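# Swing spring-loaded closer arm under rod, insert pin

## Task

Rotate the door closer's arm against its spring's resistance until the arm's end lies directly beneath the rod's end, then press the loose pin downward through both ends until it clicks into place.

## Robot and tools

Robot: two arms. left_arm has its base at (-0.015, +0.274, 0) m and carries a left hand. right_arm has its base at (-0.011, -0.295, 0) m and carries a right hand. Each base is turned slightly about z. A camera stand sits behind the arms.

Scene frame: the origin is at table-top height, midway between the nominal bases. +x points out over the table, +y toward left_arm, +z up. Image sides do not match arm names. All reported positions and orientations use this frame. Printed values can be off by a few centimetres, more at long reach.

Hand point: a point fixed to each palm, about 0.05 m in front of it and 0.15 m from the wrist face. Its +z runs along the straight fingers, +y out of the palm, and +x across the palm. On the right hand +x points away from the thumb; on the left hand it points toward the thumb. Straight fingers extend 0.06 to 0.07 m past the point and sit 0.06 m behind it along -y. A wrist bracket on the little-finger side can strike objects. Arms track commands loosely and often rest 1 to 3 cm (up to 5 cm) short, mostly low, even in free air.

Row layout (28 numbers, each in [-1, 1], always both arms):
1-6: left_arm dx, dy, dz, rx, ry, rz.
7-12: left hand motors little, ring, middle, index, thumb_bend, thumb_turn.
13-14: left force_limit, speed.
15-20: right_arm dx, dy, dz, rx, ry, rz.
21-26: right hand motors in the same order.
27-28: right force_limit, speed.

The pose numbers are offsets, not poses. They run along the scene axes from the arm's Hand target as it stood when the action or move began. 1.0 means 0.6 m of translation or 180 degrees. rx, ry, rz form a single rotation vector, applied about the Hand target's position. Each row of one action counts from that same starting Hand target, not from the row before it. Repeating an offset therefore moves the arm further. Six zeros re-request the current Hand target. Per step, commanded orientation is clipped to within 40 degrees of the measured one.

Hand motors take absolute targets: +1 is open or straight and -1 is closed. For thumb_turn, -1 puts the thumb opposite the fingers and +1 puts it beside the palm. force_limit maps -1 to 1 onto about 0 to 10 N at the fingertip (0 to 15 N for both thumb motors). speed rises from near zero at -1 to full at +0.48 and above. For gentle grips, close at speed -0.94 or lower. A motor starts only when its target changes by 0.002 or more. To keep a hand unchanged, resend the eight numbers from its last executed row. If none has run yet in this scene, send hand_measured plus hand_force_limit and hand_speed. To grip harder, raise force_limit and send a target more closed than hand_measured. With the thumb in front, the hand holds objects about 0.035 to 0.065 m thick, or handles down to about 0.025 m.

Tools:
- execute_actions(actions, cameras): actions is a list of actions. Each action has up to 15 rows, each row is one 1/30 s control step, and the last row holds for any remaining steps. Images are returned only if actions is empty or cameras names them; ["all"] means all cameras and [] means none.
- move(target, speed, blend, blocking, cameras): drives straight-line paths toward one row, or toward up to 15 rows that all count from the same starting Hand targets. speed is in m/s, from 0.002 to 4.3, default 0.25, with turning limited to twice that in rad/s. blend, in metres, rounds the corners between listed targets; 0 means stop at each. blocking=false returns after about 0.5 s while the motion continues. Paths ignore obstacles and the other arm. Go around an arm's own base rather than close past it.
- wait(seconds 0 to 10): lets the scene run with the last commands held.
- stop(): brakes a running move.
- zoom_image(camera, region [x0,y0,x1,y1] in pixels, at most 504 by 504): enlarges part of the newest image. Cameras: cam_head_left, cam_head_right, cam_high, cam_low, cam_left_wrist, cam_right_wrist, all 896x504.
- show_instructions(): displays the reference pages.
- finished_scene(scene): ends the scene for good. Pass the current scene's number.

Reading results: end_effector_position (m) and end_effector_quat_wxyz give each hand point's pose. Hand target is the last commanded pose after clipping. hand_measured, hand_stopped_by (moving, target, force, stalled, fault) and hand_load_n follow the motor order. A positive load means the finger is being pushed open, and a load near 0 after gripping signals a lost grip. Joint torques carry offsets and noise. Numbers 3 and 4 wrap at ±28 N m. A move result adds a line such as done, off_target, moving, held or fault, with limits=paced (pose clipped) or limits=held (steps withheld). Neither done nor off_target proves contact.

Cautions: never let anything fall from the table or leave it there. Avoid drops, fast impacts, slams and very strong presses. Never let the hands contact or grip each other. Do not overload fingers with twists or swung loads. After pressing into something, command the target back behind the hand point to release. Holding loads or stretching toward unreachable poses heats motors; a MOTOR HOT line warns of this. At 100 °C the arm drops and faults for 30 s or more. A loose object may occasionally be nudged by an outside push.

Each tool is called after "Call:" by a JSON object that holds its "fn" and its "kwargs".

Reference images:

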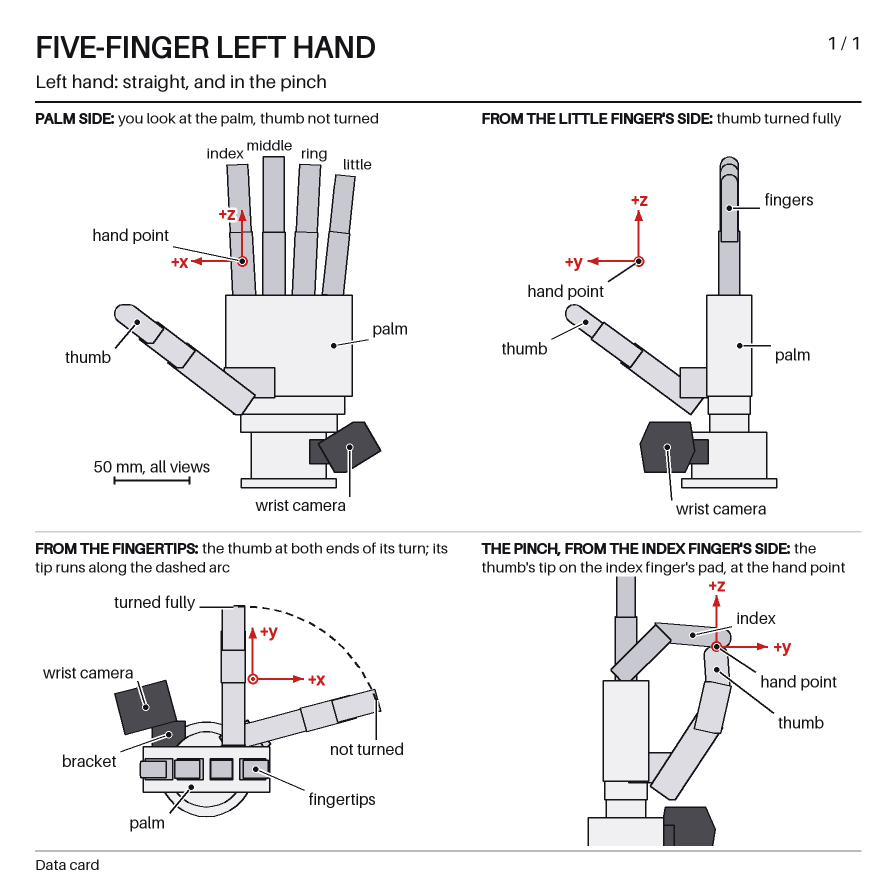

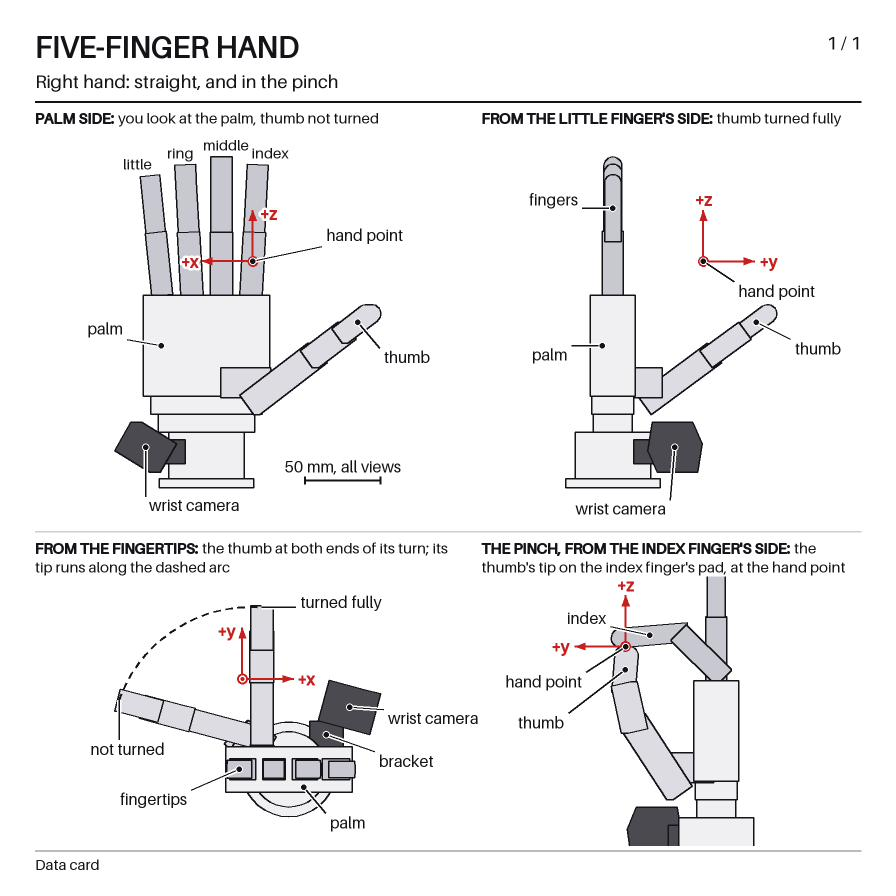

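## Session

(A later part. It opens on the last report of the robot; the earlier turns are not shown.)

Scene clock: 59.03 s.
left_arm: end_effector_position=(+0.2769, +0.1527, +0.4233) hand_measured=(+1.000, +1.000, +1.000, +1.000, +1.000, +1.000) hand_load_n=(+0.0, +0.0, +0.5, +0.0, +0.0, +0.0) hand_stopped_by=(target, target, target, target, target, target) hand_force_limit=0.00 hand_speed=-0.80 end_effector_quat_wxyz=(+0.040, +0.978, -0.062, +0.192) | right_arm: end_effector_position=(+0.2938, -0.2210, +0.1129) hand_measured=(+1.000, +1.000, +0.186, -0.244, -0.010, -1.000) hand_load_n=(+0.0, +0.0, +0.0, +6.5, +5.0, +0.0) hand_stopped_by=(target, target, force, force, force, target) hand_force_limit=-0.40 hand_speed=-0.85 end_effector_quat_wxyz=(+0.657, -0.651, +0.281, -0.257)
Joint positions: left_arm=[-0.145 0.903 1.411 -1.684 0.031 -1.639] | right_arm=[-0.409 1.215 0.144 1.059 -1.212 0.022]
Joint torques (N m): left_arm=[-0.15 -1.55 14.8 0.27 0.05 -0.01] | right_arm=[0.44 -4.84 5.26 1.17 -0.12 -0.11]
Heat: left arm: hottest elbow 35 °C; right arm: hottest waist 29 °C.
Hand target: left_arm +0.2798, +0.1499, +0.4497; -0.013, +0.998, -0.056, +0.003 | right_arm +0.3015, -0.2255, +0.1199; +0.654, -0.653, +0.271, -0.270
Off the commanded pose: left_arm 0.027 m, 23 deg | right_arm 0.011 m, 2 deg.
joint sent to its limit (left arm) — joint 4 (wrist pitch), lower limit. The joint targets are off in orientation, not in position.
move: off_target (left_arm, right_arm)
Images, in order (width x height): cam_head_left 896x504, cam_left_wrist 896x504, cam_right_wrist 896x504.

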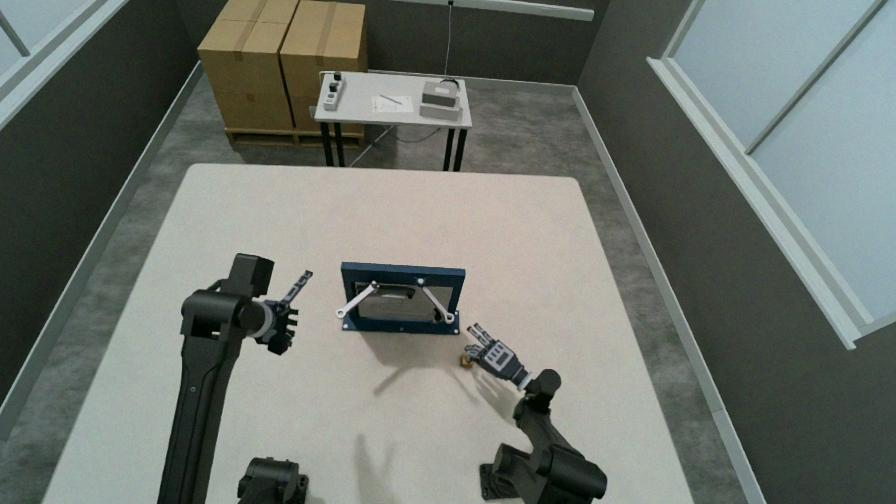

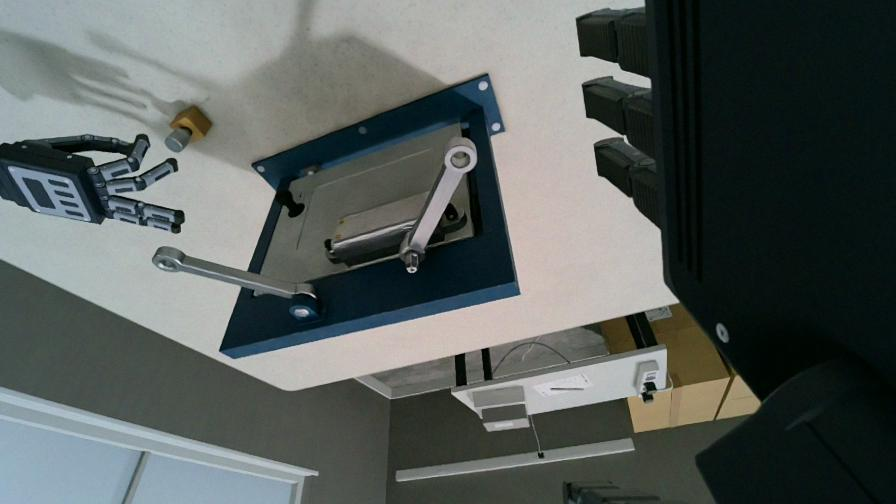

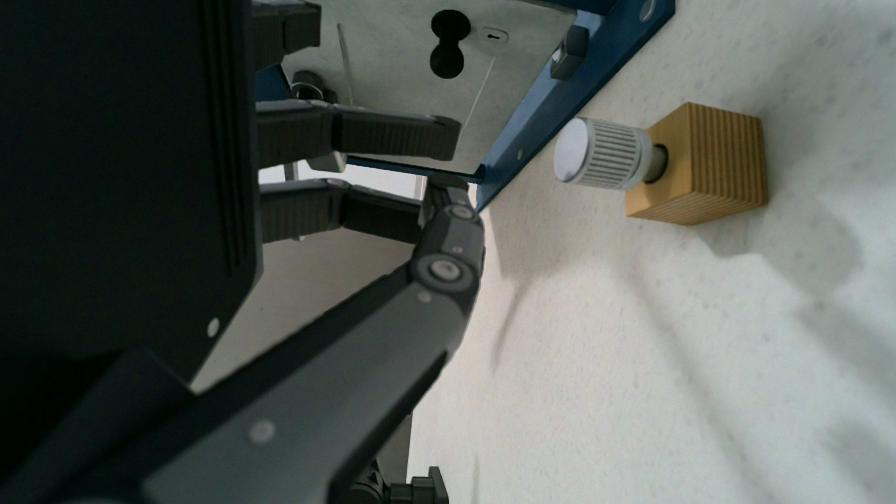

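Call:
{"fn": "move", "kwargs": {"target": [0,0,0,0,0,0,1,1,1,1,1,1,0,-0.8,0.018,0.001,-0.033,0,0,0,1,1,0.35,0.35,0.35,-1,-0.4,0], "speed": 0.12, "cameras": ["cam_right_wrist"]}}

Scene clock: 62.23 s.
left_arm: end_effector_position=(+0.2769, +0.1527, +0.4233) hand_measured=(+1.000, +1.000, +1.000, +1.000, +1.000, +1.000) hand_load_n=(+0.0, +0.0, +0.0, +0.0, +0.0, +0.0) hand_stopped_by=(target, target, target, target, target, target) hand_force_limit=0.00 hand_speed=-0.80 end_effector_quat_wxyz=(+0.040, +0.978, -0.062, +0.192) | right_arm: end_effector_position=(+0.3002, -0.2220, +0.0933) hand_measured=(+1.000, +1.000, +0.350, +0.350, +0.350, -1.000) hand_load_n=(+0.0, +0.0, +0.0, +0.0, +0.0, +0.0) hand_stopped_by=(target, target, target, target, target, target) hand_force_limit=-0.40 hand_speed=0.00 end_effector_quat_wxyz=(+0.652, -0.653, +0.286, -0.259)
Joint positions: left_arm=[-0.145 0.903 1.411 -1.684 0.031 -1.639] | right_arm=[-0.396 1.346 0.144 1.16 -1.189 -0.003]
Joint torques (N m): left_arm=[-0.79 -2.08 14.61 0.14 0.11 -0.01] | right_arm=[1.49 -3.31 5.16 2.67 -0.14 0.03]
Heat: left arm: hottest elbow 36 °C; right arm: hottest waist 29 °C.
Hand target: left_arm +0.2798, +0.1499, +0.4497; -0.013, +0.998, -0.056, +0.003 | right_arm +0.3123, -0.2249, +0.1001; +0.654, -0.653, +0.271, -0.270
Off the commanded pose: left_arm 0.027 m, 23 deg | right_arm 0.014 m, 2 deg.
joint sent to its limit (left arm) — joint 4 (wrist pitch), lower limit. The joint targets are off in orientation, not in position.
move: off_target (left_arm, right_arm)
Images, in order (width x height): cam_right_wrist 896x504.

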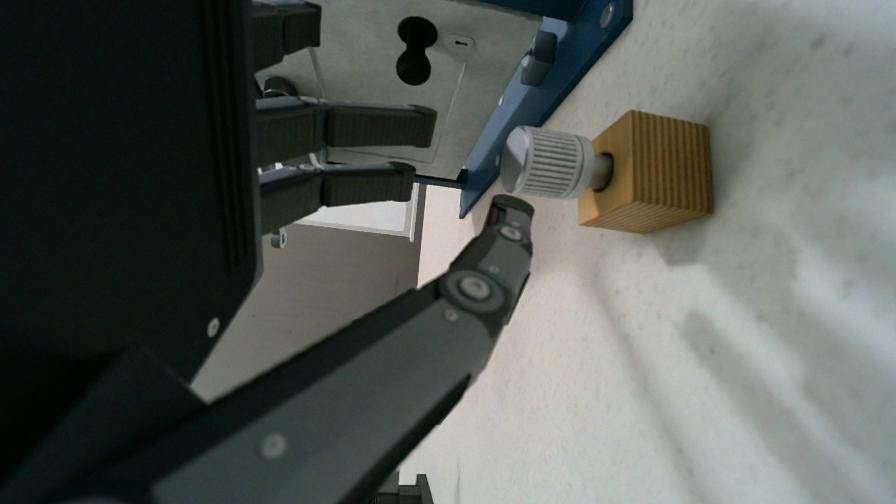

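Call:
{"fn": "move", "kwargs": {"target": [0,0,0,0,0,0,1,1,1,1,1,1,0,-0.8,0.015,-0.006,0,0,0,0,1,1,0.35,0.35,0.35,-1,-0.4,0], "speed": 0.12, "cameras": ["cam_right_wrist"]}}

Scene clock: 63.60 s.
left_arm: end_effector_position=(+0.2769, +0.1527, +0.4233) hand_measured=(+1.000, +1.000, +1.000, +1.000, +1.000, +1.000) hand_load_n=(+0.0, +0.0, +0.0, +0.0, +0.0, +0.0) hand_stopped_by=(target, target, target, target, target, target) hand_force_limit=0.00 hand_speed=-0.80 end_effector_quat_wxyz=(+0.040, +0.978, -0.062, +0.192) | right_arm: end_effector_position=(+0.3084, -0.2255, +0.0930) hand_measured=(+1.000, +1.000, +0.350, +0.350, +0.350, -1.000) hand_load_n=(+0.0, +0.0, +0.0, +0.0, +0.0, +0.0) hand_stopped_by=(target, target, target, target, target, target) hand_force_limit=-0.40 hand_speed=0.00 end_effector_quat_wxyz=(+0.652, -0.653, +0.286, -0.259)
Joint positions: left_arm=[-0.145 0.903 1.411 -1.684 0.031 -1.639] | right_arm=[-0.396 1.374 0.167 1.165 -1.189 -0.003]
Joint torques (N m): left_arm=[-0.73 -1.61 14.76 0.08 0.04 0.07] | right_arm=[1.2 -3.78 5.24 2.78 -0.12 0.04]
Heat: left arm: hottest elbow 36 °C; right arm: hottest waist 29 °C.
Hand target: left_arm +0.2798, +0.1499, +0.4497; -0.013, +0.998, -0.056, +0.003 | right_arm +0.3213, -0.2284, +0.1001; +0.654, -0.653, +0.271, -0.270
Off the commanded pose: left_arm 0.027 m, 23 deg | right_arm 0.015 m, 2 deg.
joint sent to its limit (left arm) — joint 4 (wrist pitch), lower limit. The joint targets are off in orientation, not in position.
move: off_target (left_arm, right_arm)
Images, in order (width x height): cam_right_wrist 896x504.

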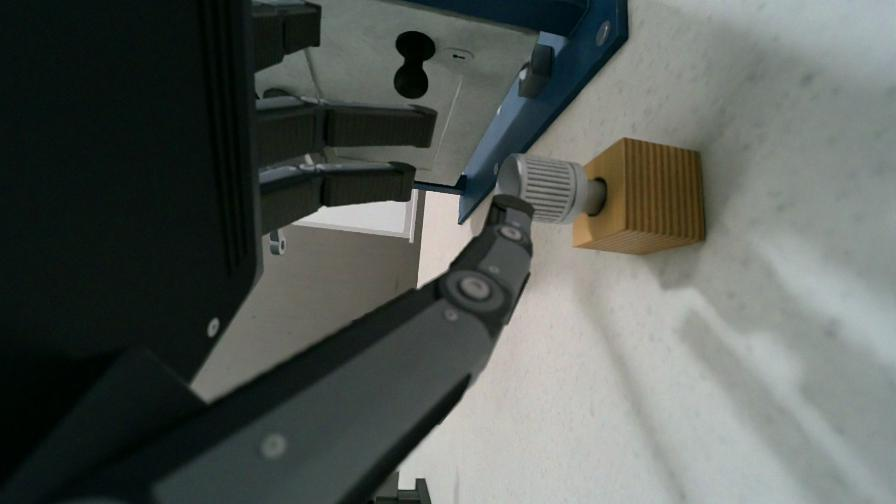

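Call:
{"fn": "move", "kwargs": {"target": [0,0,0,0,0,0,1,1,1,1,1,1,0,-0.8,-0.005,-0.004,-0.045,0,0,0,1,1,0.35,0.35,0.35,-1,-0.4,0], "speed": 0.1, "cameras": ["cam_right_wrist"]}}

Scene clock: 65.97 s.
left_arm: end_effector_position=(+0.2769, +0.1527, +0.4233) hand_measured=(+1.000, +1.000, +1.000, +1.000, +1.000, +1.000) hand_load_n=(+0.0, +0.0, +0.0, +0.0, +0.0, +0.0) hand_stopped_by=(target, target, target, target, target, target) hand_force_limit=0.00 hand_speed=-0.80 end_effector_quat_wxyz=(+0.040, +0.978, -0.062, +0.192) | right_arm: end_effector_position=(+0.3108, -0.2264, +0.0700) hand_measured=(+1.000, +1.000, +0.350, +0.350, +0.350, -1.000) hand_load_n=(+0.0, +0.0, +0.0, +0.0, +0.0, +0.0) hand_stopped_by=(target, target, target, target, target, target) hand_force_limit=-0.40 hand_speed=0.00 end_effector_quat_wxyz=(+0.652, -0.655, +0.276, -0.264)
Joint positions: left_arm=[-0.145 0.903 1.411 -1.684 0.031 -1.639] | right_arm=[-0.396 1.556 0.167 1.358 -1.197 -0.015]
Joint torques (N m): left_arm=[-0.67 -1.85 14.48 0.25 0 0.04] | right_arm=[0.44 -4.66 3.12 2.62 -0.3 0.15]
Heat: left arm: hottest elbow 36 °C; right arm: hottest waist 29 °C.
Hand target: left_arm +0.2798, +0.1499, +0.4497; -0.013, +0.998, -0.056, +0.003 | right_arm +0.3182, -0.2308, +0.0731; +0.654, -0.653, +0.271, -0.270
Off the commanded pose: left_arm 0.027 m, 23 deg | right_arm 0.009 m, 1 deg.
joint sent to its limit (left arm) — joint 4 (wrist pitch), lower limit. The joint targets are off in orientation, not in position.
move: off_target (left_arm)
Images, in order (width x height): cam_right_wrist 896x504.

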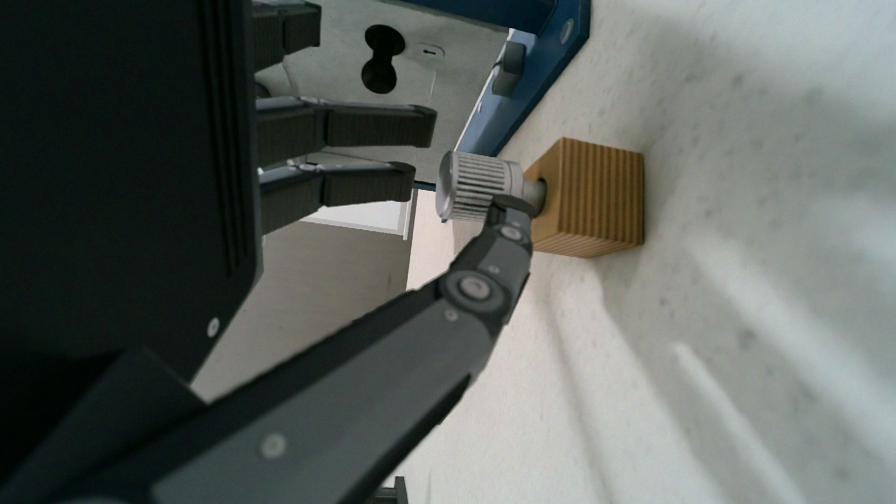

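Call:
{"fn": "move", "kwargs": {"target": [[0,0,0,0,0,0,1,1,1,1,1,1,0,-0.8,0,0,-0.018,0,0,0,1,1,0.35,0.35,0.35,-1,-0.4,0],[0,0,0,0,0,0,1,1,1,1,1,1,0,-0.8,0,0,-0.018,0,0,0,1,1,-0.3,-0.3,-0.3,-1,-0.4,-0.85]], "speed": 0.1, "cameras": ["cam_right_wrist"]}}

Scene clock: 70.60 s.
left_arm: end_effector_position=(+0.2769, +0.1527, +0.4233) hand_measured=(+1.000, +1.000, +1.000, +1.000, +1.000, +1.000) hand_load_n=(+0.0, +0.5, +0.0, +0.0, +0.0, +0.0) hand_stopped_by=(target, target, target, target, target, target) hand_force_limit=0.00 hand_speed=-0.80 end_effector_quat_wxyz=(+0.040, +0.978, -0.062, +0.192) | right_arm: end_effector_position=(+0.3185, -0.2300, +0.0635) hand_measured=(+1.000, +1.000, -0.232, +0.076, +0.054, -1.000) hand_load_n=(+0.0, +0.0, +3.5, +8.0, +5.5, -2.0) hand_stopped_by=(target, target, force, force, force, target) hand_force_limit=-0.40 hand_speed=-0.85 end_effector_quat_wxyz=(+0.651, -0.655, +0.269, -0.273)
Joint positions: left_arm=[-0.145 0.903 1.411 -1.684 0.031 -1.639] | right_arm=[-0.396 1.636 0.183 1.448 -1.193 -0.012]
Joint torques (N m): left_arm=[-0.44 -1.03 14.64 -0.03 0.13 0.02] | right_arm=[0.26 -5.36 1.55 2.4 -0.42 0.12]
Heat: left arm: hottest elbow 37 °C; right arm: hottest waist 29 °C.
Hand target: left_arm +0.2798, +0.1499, +0.4497; -0.013, +0.998, -0.056, +0.003 | right_arm +0.3183, -0.2308, +0.0622; +0.654, -0.653, +0.271, -0.270
Off the commanded pose: left_arm 0.027 m, 23 deg | right_arm 0.001 m, 1 deg.
joint sent to its limit (left arm) — joint 4 (wrist pitch), lower limit. The joint targets are off in orientation, not in position.
move: off_target (left_arm)
Images, in order (width x height): cam_right_wrist 896x504.

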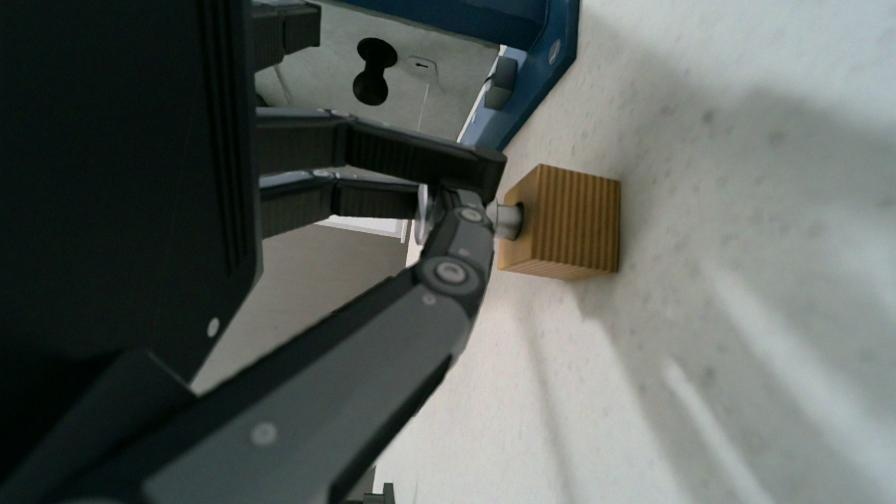

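Call:
{"fn": "zoom_image", "kwargs": {"camera": "cam_right_wrist", "region": [370, 100, 570, 300]}}

Scaled by 2.520.

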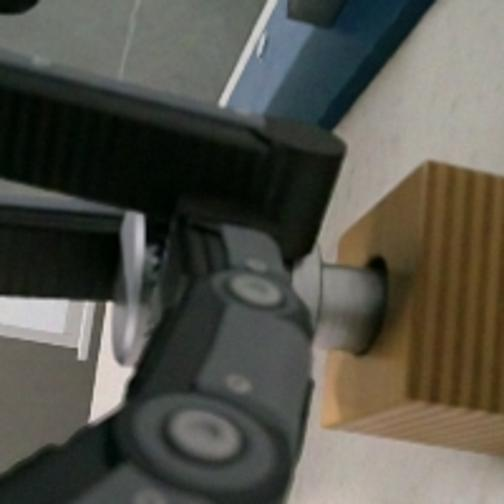

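Call:
{"fn": "move", "kwargs": {"target": [[0,0,0,0,0,0,1,1,1,1,1,1,0,-0.8,0,0,0,0,0,0,1,1,0.35,0.35,0.35,-1,-0.4,-0.3],[0,0,0,0,0,0,1,1,1,1,1,1,0,-0.8,-0.013,0.006,0,0,0,0,1,1,0.35,0.35,0.35,-1,-0.4,-0.3]], "speed": 0.1, "cameras": ["cam_right_wrist"]}}

Scene clock: 73.70 s.
left_arm: end_effector_position=(+0.2769, +0.1527, +0.4233) hand_measured=(+1.000, +1.000, +1.000, +1.000, +1.000, +1.000) hand_load_n=(+0.0, +0.0, +0.0, +0.0, +0.0, +0.0) hand_stopped_by=(target, target, target, target, target, target) hand_force_limit=0.00 hand_speed=-0.80 end_effector_quat_wxyz=(+0.040, +0.978, -0.062, +0.192) | right_arm: end_effector_position=(+0.3126, -0.2273, +0.0620) hand_measured=(+1.000, +1.000, +0.350, +0.350, +0.350, -1.000) hand_load_n=(+0.0, +0.0, +0.0, +0.0, +0.0, +0.0) hand_stopped_by=(target, target, target, target, target, target) hand_force_limit=-0.40 hand_speed=-0.30 end_effector_quat_wxyz=(+0.652, -0.655, +0.270, -0.270)
Joint positions: left_arm=[-0.145 0.903 1.411 -1.684 0.031 -1.639] | right_arm=[-0.396 1.637 0.169 1.457 -1.197 -0.012]
Joint torques (N m): left_arm=[-1.44 -2.02 14.89 -0.01 0.06 0] | right_arm=[0.62 -5.71 0.88 2.59 -0.27 0.13]
Heat: left arm: hottest elbow 37 °C; right arm: hottest waist 29 °C.
Hand target: left_arm +0.2798, +0.1499, +0.4497; -0.013, +0.998, -0.056, +0.003 | right_arm +0.3105, -0.2272, +0.0623; +0.654, -0.653, +0.271, -0.270
Off the commanded pose: left_arm 0.027 m, 23 deg | right_arm 0.002 m, 0 deg.
joint sent to its limit (left arm) — joint 4 (wrist pitch), lower limit. The joint targets are off in orientation, not in position.
move: off_target (left_arm)
Images, in order (width x height): cam_right_wrist 896x504.

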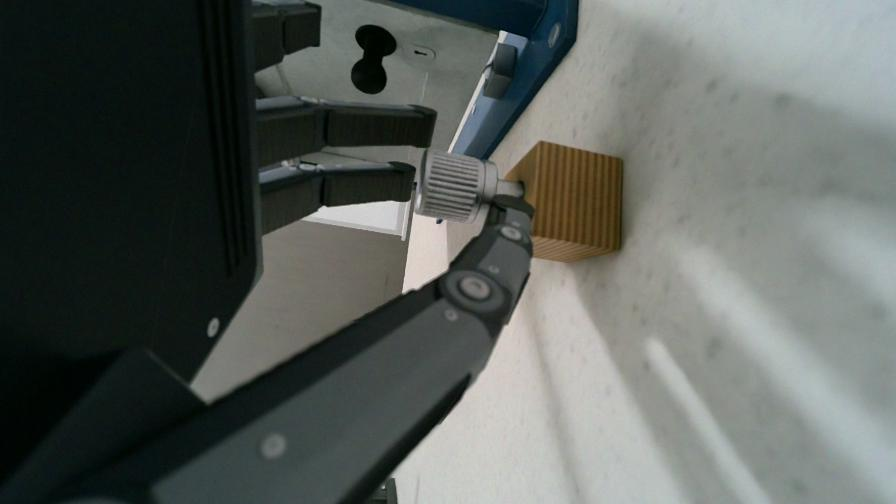

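Call:
{"fn": "move", "kwargs": {"target": [0,0,0,0,0,0,1,1,1,1,1,1,0,-0.8,-0.007,0.007,-0.003,0,0,0,1,1,0.35,0.35,0.35,-1,-0.4,-0.3], "speed": 0.1, "cameras": ["cam_right_wrist"]}}

Scene clock: 75.13 s.
left_arm: end_effector_position=(+0.2769, +0.1527, +0.4233) hand_measured=(+1.000, +1.000, +1.000, +1.000, +1.000, +1.000) hand_load_n=(+0.0, +0.0, +0.0, +0.0, +0.0, +0.0) hand_stopped_by=(target, target, target, target, target, target) hand_force_limit=0.00 hand_speed=-0.80 end_effector_quat_wxyz=(+0.040, +0.978, -0.062, +0.192) | right_arm: end_effector_position=(+0.3087, -0.2258, +0.0617) hand_measured=(+1.000, +1.000, +0.350, +0.350, +0.350, -1.000) hand_load_n=(+0.0, +0.0, +0.0, +0.0, +0.0, +0.0) hand_stopped_by=(target, target, target, target, target, target) hand_force_limit=-0.40 hand_speed=-0.30 end_effector_quat_wxyz=(+0.651, -0.654, +0.270, -0.273)
Joint positions: left_arm=[-0.145 0.903 1.411 -1.684 0.031 -1.639] | right_arm=[-0.396 1.64 0.155 1.479 -1.193 -0.012]
Joint torques (N m): left_arm=[-0.85 -1.61 14.74 -0.06 0.01 0.05] | right_arm=[1.03 -5.13 0.76 2.65 -0.09 0.13]
Heat: left arm: hottest elbow 37 °C; right arm: hottest waist 29 °C.
Hand target: left_arm +0.2798, +0.1499, +0.4497; -0.013, +0.998, -0.056, +0.003 | right_arm +0.3062, -0.2230, +0.0604; +0.654, -0.653, +0.271, -0.270
Off the commanded pose: left_arm 0.027 m, 23 deg | right_arm 0.004 m, 0 deg.
joint sent to its limit (left arm) — joint 4 (wrist pitch), lower limit. The joint targets are off in orientation, not in position.
move: off_target (left_arm)
Images, in order (width x height): cam_right_wrist 896x504.

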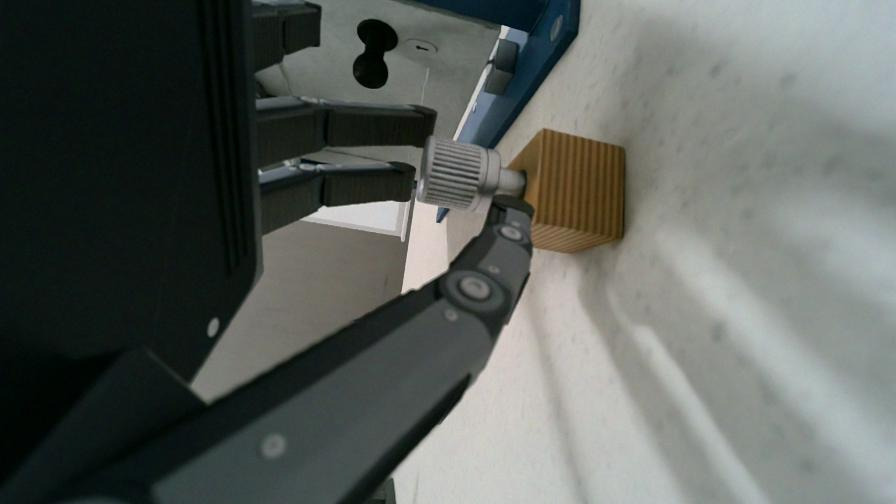

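Call:
{"fn": "move", "kwargs": {"target": [0,0,0,0,0,0,1,1,1,1,1,1,0,-0.8,0.0042,-0.004,0,0,0,0,1,1,-0.1,-0.1,-0.15,-1,-0.4,-0.88], "speed": 0.1, "cameras": ["cam_right_wrist"]}}

Call:
{"fn": "zoom_image", "kwargs": {"camera": "cam_right_wrist", "region": [370, 80, 570, 280]}}

Scene clock: 79.17 s.
left_arm: end_effector_position=(+0.2769, +0.1527, +0.4233) hand_measured=(+1.000, +1.000, +1.000, +1.000, +1.000, +1.000) hand_load_n=(-0.5, +0.0, +0.0, +0.0, +0.0, +0.0) hand_stopped_by=(target, target, target, target, target, target) hand_force_limit=0.00 hand_speed=-0.80 end_effector_quat_wxyz=(+0.040, +0.978, -0.062, +0.192) | right_arm: end_effector_position=(+0.3081, -0.2247, +0.0619) hand_measured=(+1.000, +1.000, +0.142, -0.100, -0.150, -1.000) hand_load_n=(+0.0, +0.0, +5.5, +0.0, -1.0, +0.0) hand_stopped_by=(target, target, force, target, target, target) hand_force_limit=-0.40 hand_speed=-0.88 end_effector_quat_wxyz=(+0.653, -0.654, +0.268, -0.271)
Joint positions: left_arm=[-0.145 0.903 1.411 -1.684 0.031 -1.639] | right_arm=[-0.394 1.644 0.155 1.487 -1.196 -0.006]
Joint torques (N m): left_arm=[-0.26 -1.79 14.58 -0.1 0.02 0.07] | right_arm=[0.5 -5.01 1.33 2.22 -0.15 0.09]
Heat: left arm: hottest elbow 38 °C; right arm: hottest waist 29 °C.
Hand target: left_arm +0.2798, +0.1499, +0.4497; -0.013, +0.998, -0.056, +0.003 | right_arm +0.3088, -0.2254, +0.0605; +0.654, -0.653, +0.271, -0.270
Off the commanded pose: left_arm 0.027 m, 23 deg | right_arm 0.002 m, 0 deg.
joint sent to its limit (left arm) — joint 4 (wrist pitch), lower limit. The joint targets are off in orientation, not in position.
move: off_target (left_arm)
Images, in order (width x height): cam_right_wrist 896x504.

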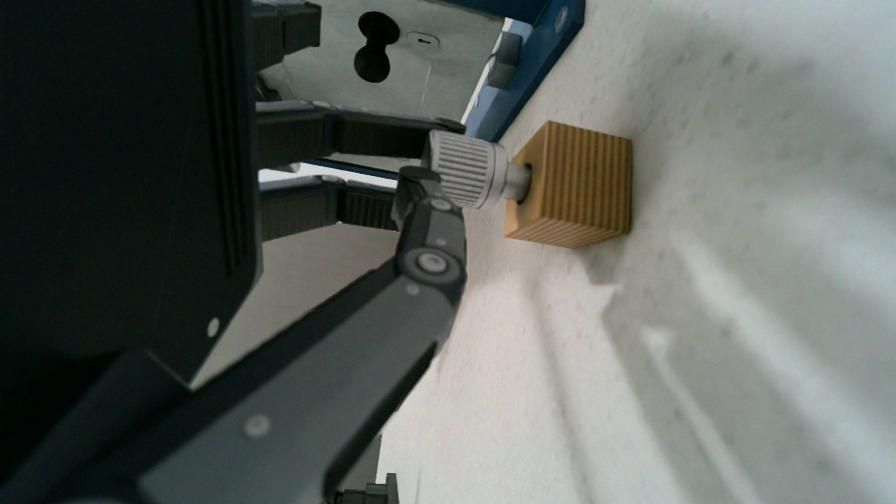

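Scaled by 2.520.

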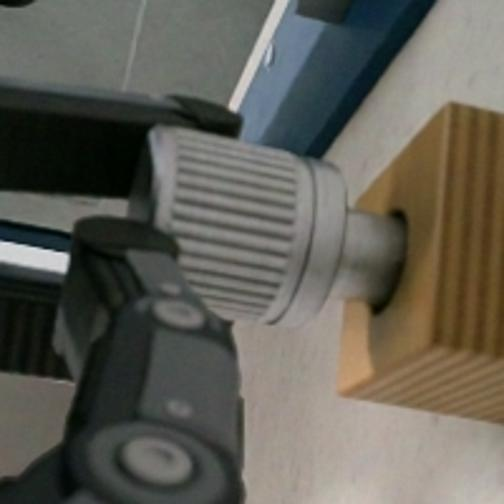

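Call:
{"fn": "move", "kwargs": {"target": [[0,0,0,0,0,0,1,1,1,1,1,1,0,-0.8,0,0,0,0,0,0,1,1,0.35,0.35,0.35,-1,-0.4,-0.3],[0,0,0,0,0,0,1,1,1,1,1,1,0,-0.8,0.011,-0.010,0,0,0,0,1,1,0.35,0.35,0.35,-1,-0.4,-0.3]], "speed": 0.1, "cameras": ["cam_right_wrist"]}}

Scene clock: 81.93 s.
left_arm: end_effector_position=(+0.2769, +0.1527, +0.4233) hand_measured=(+1.000, +1.000, +1.000, +1.000, +1.000, +1.000) hand_load_n=(+0.0, +0.0, +0.0, +0.0, +0.0, +0.0) hand_stopped_by=(target, target, target, target, target, target) hand_force_limit=0.00 hand_speed=-0.80 end_effector_quat_wxyz=(+0.040, +0.978, -0.062, +0.192) | right_arm: end_effector_position=(+0.3100, -0.2271, +0.0617) hand_measured=(+1.000, +1.000, +0.350, +0.350, +0.350, -1.000) hand_load_n=(+0.0, +0.0, +0.0, +0.0, +0.0, +0.0) hand_stopped_by=(target, target, target, target, target, target) hand_force_limit=-0.40 hand_speed=-0.30 end_effector_quat_wxyz=(+0.653, -0.655, +0.267, -0.271)
Joint positions: left_arm=[-0.145 0.903 1.411 -1.684 0.031 -1.639] | right_arm=[-0.401 1.649 0.163 1.487 -1.205 -0.006]
Joint torques (N m): left_arm=[-0.38 -1.26 14.63 0.25 0.07 0.01] | right_arm=[0.15 -5.13 2.26 1.58 -0.28 0.09]
Heat: left arm: hottest elbow 38 °C; right arm: hottest waist 29 °C.
Hand target: left_arm +0.2798, +0.1499, +0.4497; -0.013, +0.998, -0.056, +0.003 | right_arm +0.3155, -0.2314, +0.0605; +0.654, -0.653, +0.271, -0.270
Off the commanded pose: left_arm 0.027 m, 23 deg | right_arm 0.007 m, 0 deg.
joint sent to its limit (left arm) — joint 4 (wrist pitch), lower limit. The joint targets are off in orientation, not in position.
move: off_target (left_arm)
Images, in order (width x height): cam_right_wrist 896x504.

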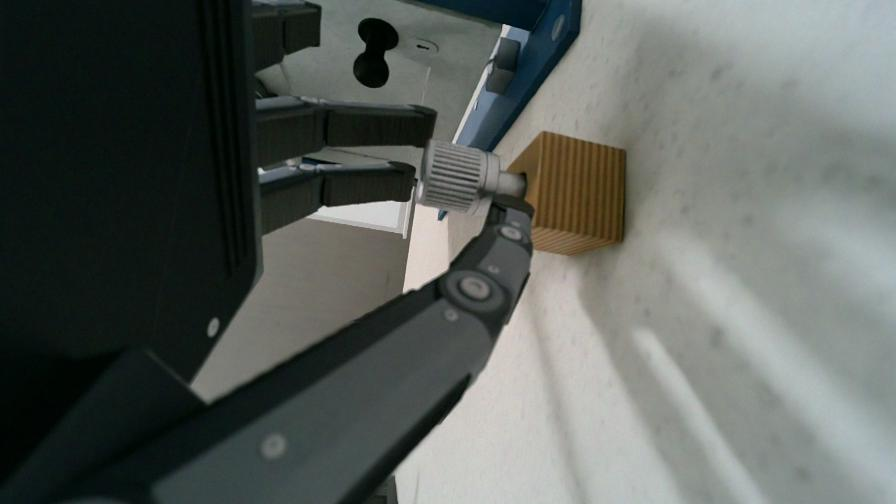

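Call:
{"fn": "move", "kwargs": {"target": [0,0,0,0,0,0,1,1,1,1,1,1,0,-0.8,0.005,-0.005,0,0,0,0,1,1,0.35,0.35,0.35,-1,-0.4,-0.3], "speed": 0.1, "cameras": ["cam_right_wrist"]}}

Scene clock: 83.03 s.
left_arm: end_effector_position=(+0.2769, +0.1527, +0.4233) hand_measured=(+1.000, +1.000, +1.000, +1.000, +1.000, +1.000) hand_load_n=(+0.0, +0.0, +0.0, +0.0, +0.0, +0.0) hand_stopped_by=(target, target, target, target, target, target) hand_force_limit=0.00 hand_speed=-0.80 end_effector_quat_wxyz=(+0.040, +0.978, -0.062, +0.192) | right_arm: end_effector_position=(+0.3131, -0.2301, +0.0623) hand_measured=(+1.000, +1.000, +0.350, +0.350, +0.350, -1.000) hand_load_n=(+0.0, +0.0, +0.0, +0.0, +0.0, +0.0) hand_stopped_by=(target, target, target, target, target, target) hand_force_limit=-0.40 hand_speed=-0.30 end_effector_quat_wxyz=(+0.653, -0.655, +0.265, -0.273)
Joint positions: left_arm=[-0.145 0.903 1.411 -1.684 0.031 -1.639] | right_arm=[-0.407 1.652 0.173 1.487 -1.211 -0.006]
Joint torques (N m): left_arm=[-0.67 -1.61 14.57 0.25 0.11 0.05] | right_arm=[0.03 -5.3 2.36 1.31 -0.29 0.09]
Heat: left arm: hottest elbow 38 °C; right arm: hottest waist 29 °C.
Hand target: left_arm +0.2798, +0.1499, +0.4497; -0.013, +0.998, -0.056, +0.003 | right_arm +0.3185, -0.2344, +0.0605; +0.654, -0.653, +0.271, -0.270
Off the commanded pose: left_arm 0.027 m, 23 deg | right_arm 0.007 m, 1 deg.
joint sent to its limit (left arm) — joint 4 (wrist pitch), lower limit. The joint targets are off in orientation, not in position.
move: off_target (left_arm)
Images, in order (width x height): cam_right_wrist 896x504.

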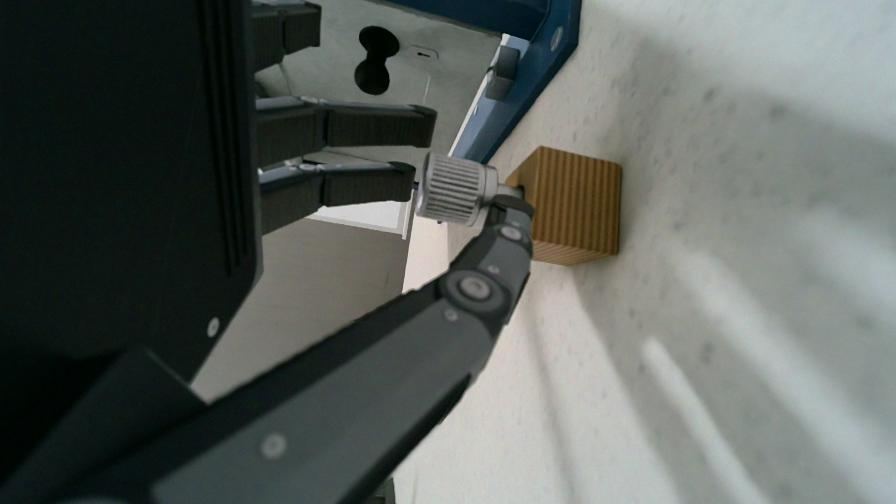

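Call:
{"fn": "move", "kwargs": {"target": [[0,0,0,0,0,0,1,1,1,1,1,1,0,-0.8,0,0,0,0,0,0,1,1,0.03,0.03,0.35,-1,-0.6,-0.85],[0,0,0,0,0,0,1,1,1,1,1,1,0,-0.8,0,0,0,0,0,0,1,1,0.028,0.028,-0.3,-1,-0.4,-0.85]], "speed": 0.1, "cameras": ["cam_right_wrist"]}}

Call:
{"fn": "zoom_image", "kwargs": {"camera": "cam_right_wrist", "region": [370, 80, 570, 280]}}

Scene clock: 87.90 s.
left_arm: end_effector_position=(+0.2769, +0.1527, +0.4233) hand_measured=(+1.000, +1.000, +1.000, +1.000, +1.000, +1.000) hand_load_n=(+0.0, +0.0, +0.0, +0.0, +0.0, -0.5) hand_stopped_by=(target, target, target, target, target, target) hand_force_limit=0.00 hand_speed=-0.80 end_effector_quat_wxyz=(+0.040, +0.978, -0.062, +0.192) | right_arm: end_effector_position=(+0.3175, -0.2320, +0.0640) hand_measured=(+1.000, +1.000, +0.028, +0.106, -0.300, -1.000) hand_load_n=(+0.0, +0.0, -0.5, +2.0, +0.5, +0.0) hand_stopped_by=(target, target, target, force, target, target) hand_force_limit=-0.40 hand_speed=-0.85 end_effector_quat_wxyz=(+0.653, -0.655, +0.261, -0.277)
Joint positions: left_arm=[-0.145 0.903 1.411 -1.684 0.031 -1.639] | right_arm=[-0.407 1.653 0.184 1.487 -1.212 -0.005]
Joint torques (N m): left_arm=[-0.62 -1.79 14.56 0.08 0.14 0.07] | right_arm=[-0.09 -5.42 1.69 1.33 -0.23 0.09]
Heat: left arm: hottest elbow 38 °C; right arm: hottest waist 29 °C.
Hand target: left_arm +0.2798, +0.1499, +0.4497; -0.013, +0.998, -0.056, +0.003 | right_arm +0.3184, -0.2344, +0.0605; +0.654, -0.653, +0.271, -0.270
Off the commanded pose: left_arm 0.027 m, 23 deg | right_arm 0.004 m, 1 deg.
joint sent to its limit (left arm) — joint 4 (wrist pitch), lower limit. The joint targets are off in orientation, not in position.
move: off_target (left_arm)
Images, in order (width x height): cam_right_wrist 896x504.

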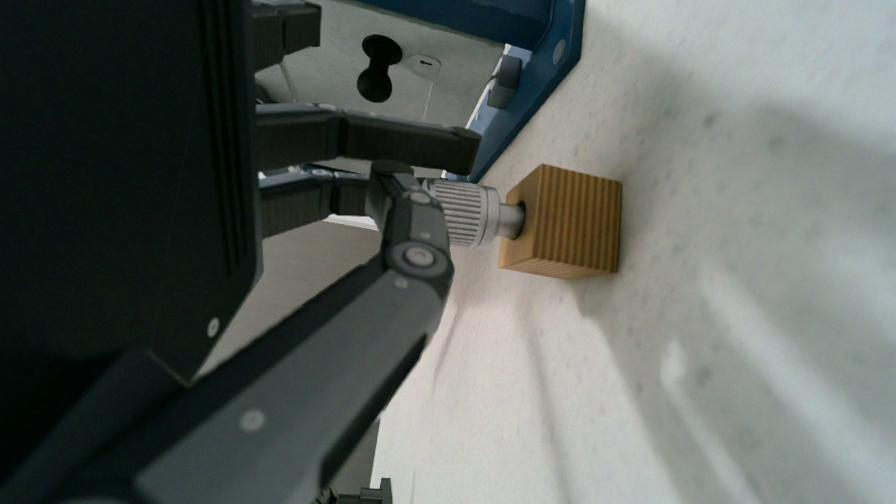

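Scaled by 2.520.

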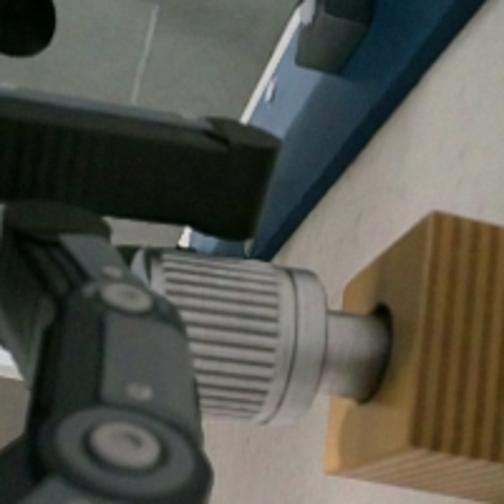

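Call:
{"fn": "move", "kwargs": {"target": [[0,0,0,0,0,0,1,1,1,1,1,1,0,-0.8,0,0,0.05,0,0,0,1,1,0.4,0.4,-0.3,-1,-0.4,-0.85],[0,0,0,0,0,0,1,1,1,1,1,1,0,-0.8,-0.005,0.002,0.04,0,0,0,1,1,0.4,0.4,0.15,-1,-0.4,-0.3]], "speed": 0.12, "cameras": ["cam_right_wrist"]}}

Scene clock: 91.70 s.
left_arm: end_effector_position=(+0.2769, +0.1527, +0.4233) hand_measured=(+1.000, +1.000, +1.000, +1.000, +1.000, +1.000) hand_load_n=(+0.0, +0.0, +0.0, +0.0, +0.0, +0.0) hand_stopped_by=(target, target, target, target, target, target) hand_force_limit=0.00 hand_speed=-0.80 end_effector_quat_wxyz=(+0.040, +0.978, -0.062, +0.192) | right_arm: end_effector_position=(+0.3148, -0.2309, +0.0864) hand_measured=(+1.000, +1.000, +0.400, +0.400, +0.150, -1.000) hand_load_n=(+0.0, +0.0, +0.0, +0.0, +0.0, +0.0) hand_stopped_by=(target, target, target, target, target, target) hand_force_limit=-0.40 hand_speed=-0.30 end_effector_quat_wxyz=(+0.655, -0.652, +0.275, -0.263)
Joint positions: left_arm=[-0.145 0.903 1.411 -1.684 0.031 -1.639] | right_arm=[-0.409 1.474 0.184 1.284 -1.213 0.011]
Joint torques (N m): left_arm=[-0.97 -1.61 14.49 -0.16 0.09 0.01] | right_arm=[0.38 -4.48 2.37 2.45 -0.22 -0.12]
Heat: left arm: hottest elbow 39 °C; right arm: hottest waist 29 °C.
Hand target: left_arm +0.2798, +0.1499, +0.4497; -0.013, +0.998, -0.056, +0.003 | right_arm +0.3154, -0.2333, +0.0845; +0.654, -0.653, +0.271, -0.270
Off the commanded pose: left_arm 0.027 m, 23 deg | right_arm 0.003 m, 1 deg.
joint sent to its limit (left arm) — joint 4 (wrist pitch), lower limit. The joint targets are off in orientation, not in position.
move: off_target (left_arm)
Images, in order (width x height): cam_right_wrist 896x504.

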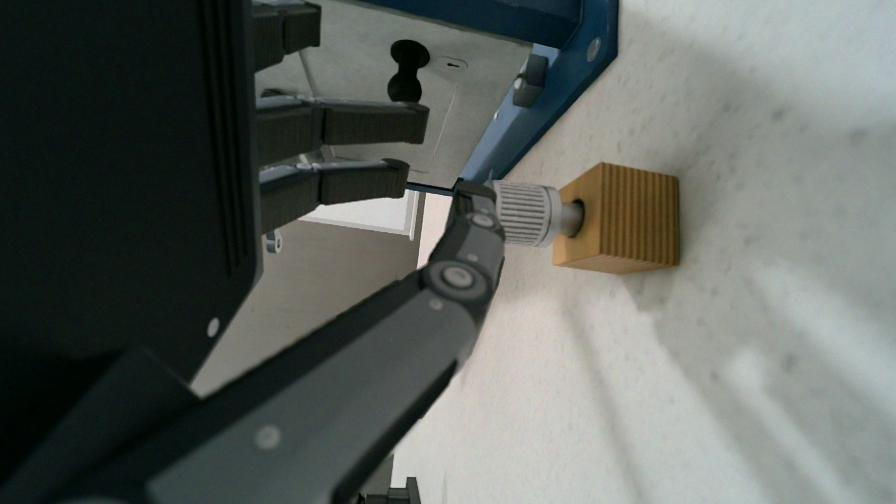

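Call:
{"fn": "move", "kwargs": {"target": [[0,0,0,0,0,0,1,1,1,1,1,1,0,-0.8,-0.0115,0.006,-0.005,0,0,0,1,1,0.4,0.4,0.15,-1,-0.4,-0.3],[0,0,0,0,0,0,1,1,1,1,1,1,0,-0.8,-0.0115,0.006,-0.035,0,0,0,1,1,0.4,0.4,0.15,-1,-0.4,-0.3]], "speed": 0.1, "cameras": ["cam_right_wrist"]}}

Scene clock: 95.13 s.
left_arm: end_effector_position=(+0.2769, +0.1527, +0.4233) hand_measured=(+1.000, +1.000, +1.000, +1.000, +1.000, +1.000) hand_load_n=(+0.0, +0.0, +0.0, +0.0, +0.0, +0.0) hand_stopped_by=(target, target, target, target, target, target) hand_force_limit=0.00 hand_speed=-0.80 end_effector_quat_wxyz=(+0.040, +0.978, -0.062, +0.192) | right_arm: end_effector_position=(+0.3110, -0.2298, +0.0650) hand_measured=(+1.000, +1.000, +0.400, +0.400, +0.150, -1.000) hand_load_n=(+0.0, +0.0, +0.0, +0.0, +0.0, +0.0) hand_stopped_by=(target, target, target, target, target, target) hand_force_limit=-0.40 hand_speed=-0.30 end_effector_quat_wxyz=(+0.652, -0.656, +0.267, -0.272)
Joint positions: left_arm=[-0.145 0.903 1.411 -1.684 0.031 -1.639] | right_arm=[-0.409 1.618 0.168 1.445 -1.213 -0.014]
Joint torques (N m): left_arm=[-0.15 -1.08 14.89 -0.03 0.05 0.05] | right_arm=[0.21 -5.07 0.92 2.66 -0.18 0.15]
Heat: left arm: hottest elbow 39 °C; right arm: hottest waist 29 °C.
Hand target: left_arm +0.2798, +0.1499, +0.4497; -0.013, +0.998, -0.056, +0.003 | right_arm +0.3085, -0.2296, +0.0635; +0.654, -0.653, +0.271, -0.270
Off the commanded pose: left_arm 0.027 m, 23 deg | right_arm 0.003 m, 1 deg.
joint sent to its limit (left arm) — joint 4 (wrist pitch), lower limit. The joint targets are off in orientation, not in position.
move: off_target (left_arm)
Images, in order (width x height): cam_right_wrist 896x504.

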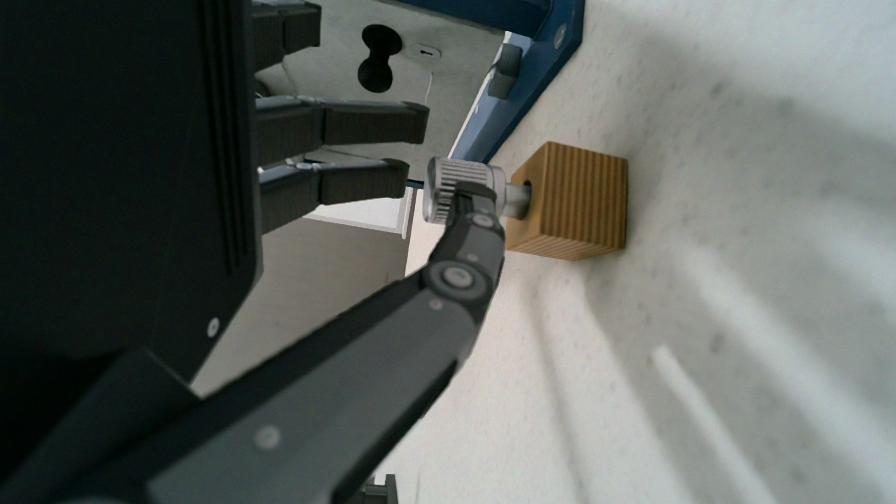

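Call:
{"fn": "move", "kwargs": {"target": [0,0,0,0,0,0,1,1,1,1,1,1,0,-0.8,0,0.002,-0.0185,0,0,0,1,1,0.4,0.4,0.15,-1,-0.4,-0.3], "speed": 0.1, "cameras": ["cam_right_wrist"]}}

Scene clock: 96.70 s.
left_arm: end_effector_position=(+0.2769, +0.1527, +0.4233) hand_measured=(+1.000, +1.000, +1.000, +1.000, +1.000, +1.000) hand_load_n=(+0.0, +0.0, +0.0, +0.0, +0.0, +0.0) hand_stopped_by=(target, target, target, target, target, target) hand_force_limit=0.00 hand_speed=-0.80 end_effector_quat_wxyz=(+0.040, +0.978, -0.062, +0.192) | right_arm: end_effector_position=(+0.3106, -0.2297, +0.0536) hand_measured=(+1.000, +1.000, +0.400, +0.400, +0.150, -1.000) hand_load_n=(+0.0, +0.0, -0.5, +0.0, +0.0, +0.5) hand_stopped_by=(target, target, target, target, target, target) hand_force_limit=-0.40 hand_speed=-0.30 end_effector_quat_wxyz=(+0.652, -0.655, +0.268, -0.272)
Joint positions: left_arm=[-0.145 0.903 1.411 -1.684 0.031 -1.639] | right_arm=[-0.409 1.704 0.168 1.529 -1.21 -0.013]
Joint torques (N m): left_arm=[-0.62 -1.67 14.69 0.21 0.06 -0.02] | right_arm=[0.85 -5.54 0.44 2.69 -0.09 0.13]
Heat: left arm: hottest elbow 39 °C; right arm: hottest waist 29 °C.
Hand target: left_arm +0.2798, +0.1499, +0.4497; -0.013, +0.998, -0.056, +0.003 | right_arm +0.3085, -0.2285, +0.0524; +0.654, -0.653, +0.271, -0.270
Off the commanded pose: left_arm 0.027 m, 23 deg | right_arm 0.003 m, 0 deg.
joint sent to its limit (left arm) — joint 4 (wrist pitch), lower limit. The joint targets are off in orientation, not in position.
move: off_target (left_arm)
Images, in order (width x height): cam_right_wrist 896x504.

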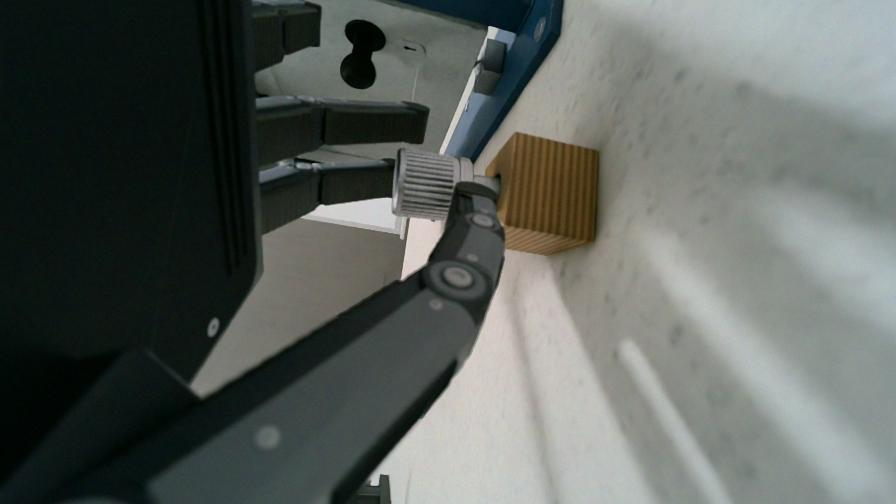

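Call:
{"fn": "move", "kwargs": {"target": [0,0,0,0,0,0,1,1,1,1,1,1,0,-0.8,0.0035,-0.002,0.002,0,0,0,1,1,-0.1,-0.1,-0.2,-1,-0.4,-0.88], "speed": 0.1, "cameras": ["cam_right_wrist"]}}

Call:
{"fn": "zoom_image", "kwargs": {"camera": "cam_right_wrist", "region": [350, 80, 550, 280]}}

Scene clock: 99.67 s.
left_arm: end_effector_position=(+0.2769, +0.1527, +0.4233) hand_measured=(+1.000, +1.000, +1.000, +1.000, +1.000, +1.000) hand_load_n=(+0.0, +0.5, +0.0, +0.0, -0.5, -0.5) hand_stopped_by=(target, target, target, target, target, target) hand_force_limit=0.00 hand_speed=-0.80 end_effector_quat_wxyz=(+0.040, +0.978, -0.062, +0.192) | right_arm: end_effector_position=(+0.3122, -0.2300, +0.0544) hand_measured=(+1.000, +1.000, +0.168, +0.190, -0.198, -1.000) hand_load_n=(+0.0, +0.0, +2.5, +3.5, +2.5, +0.0) hand_stopped_by=(target, target, force, force, target, target) hand_force_limit=-0.40 hand_speed=-0.88 end_effector_quat_wxyz=(+0.652, -0.655, +0.268, -0.273)
Joint positions: left_arm=[-0.145 0.903 1.411 -1.684 0.031 -1.639] | right_arm=[-0.408 1.704 0.171 1.532 -1.208 -0.009]
Joint torques (N m): left_arm=[-0.67 -0.91 14.52 0.24 0.11 0.03] | right_arm=[0.79 -5.89 0.61 2.24 -0.22 0.12]
Heat: left arm: hottest elbow 39 °C; right arm: hottest waist 29 °C.
Hand target: left_arm +0.2798, +0.1499, +0.4497; -0.013, +0.998, -0.056, +0.003 | right_arm +0.3105, -0.2295, +0.0536; +0.654, -0.653, +0.271, -0.270
Off the commanded pose: left_arm 0.027 m, 23 deg | right_arm 0.002 m, 1 deg.
joint sent to its limit (left arm) — joint 4 (wrist pitch), lower limit. The joint targets are off in orientation, not in position.
move: off_target (left_arm)
Images, in order (width x height): cam_right_wrist 896x504.

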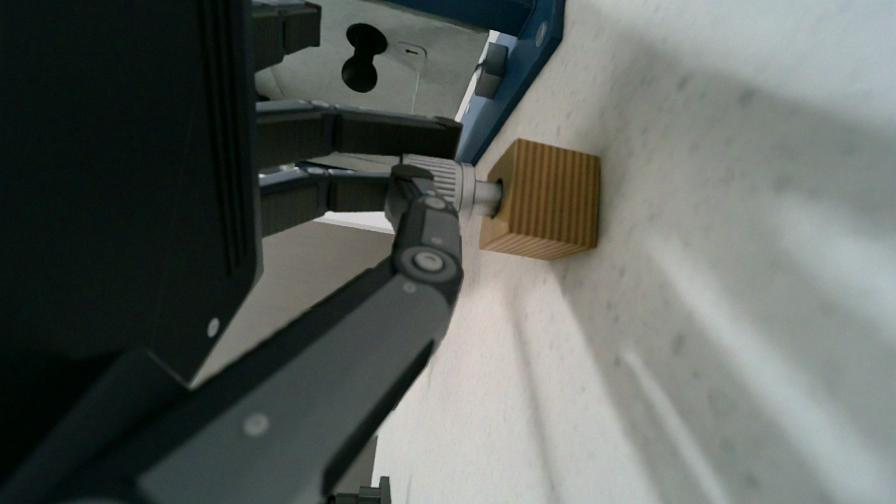

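Scaled by 2.520.

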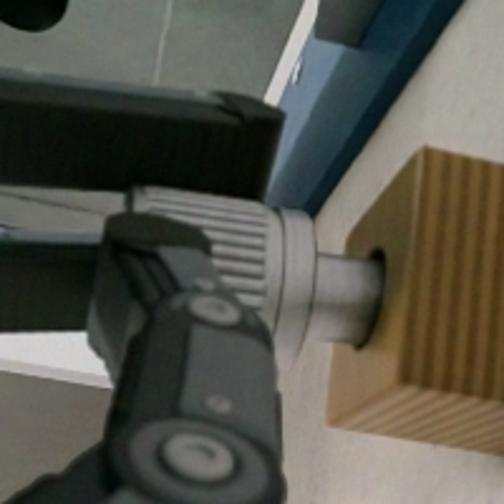

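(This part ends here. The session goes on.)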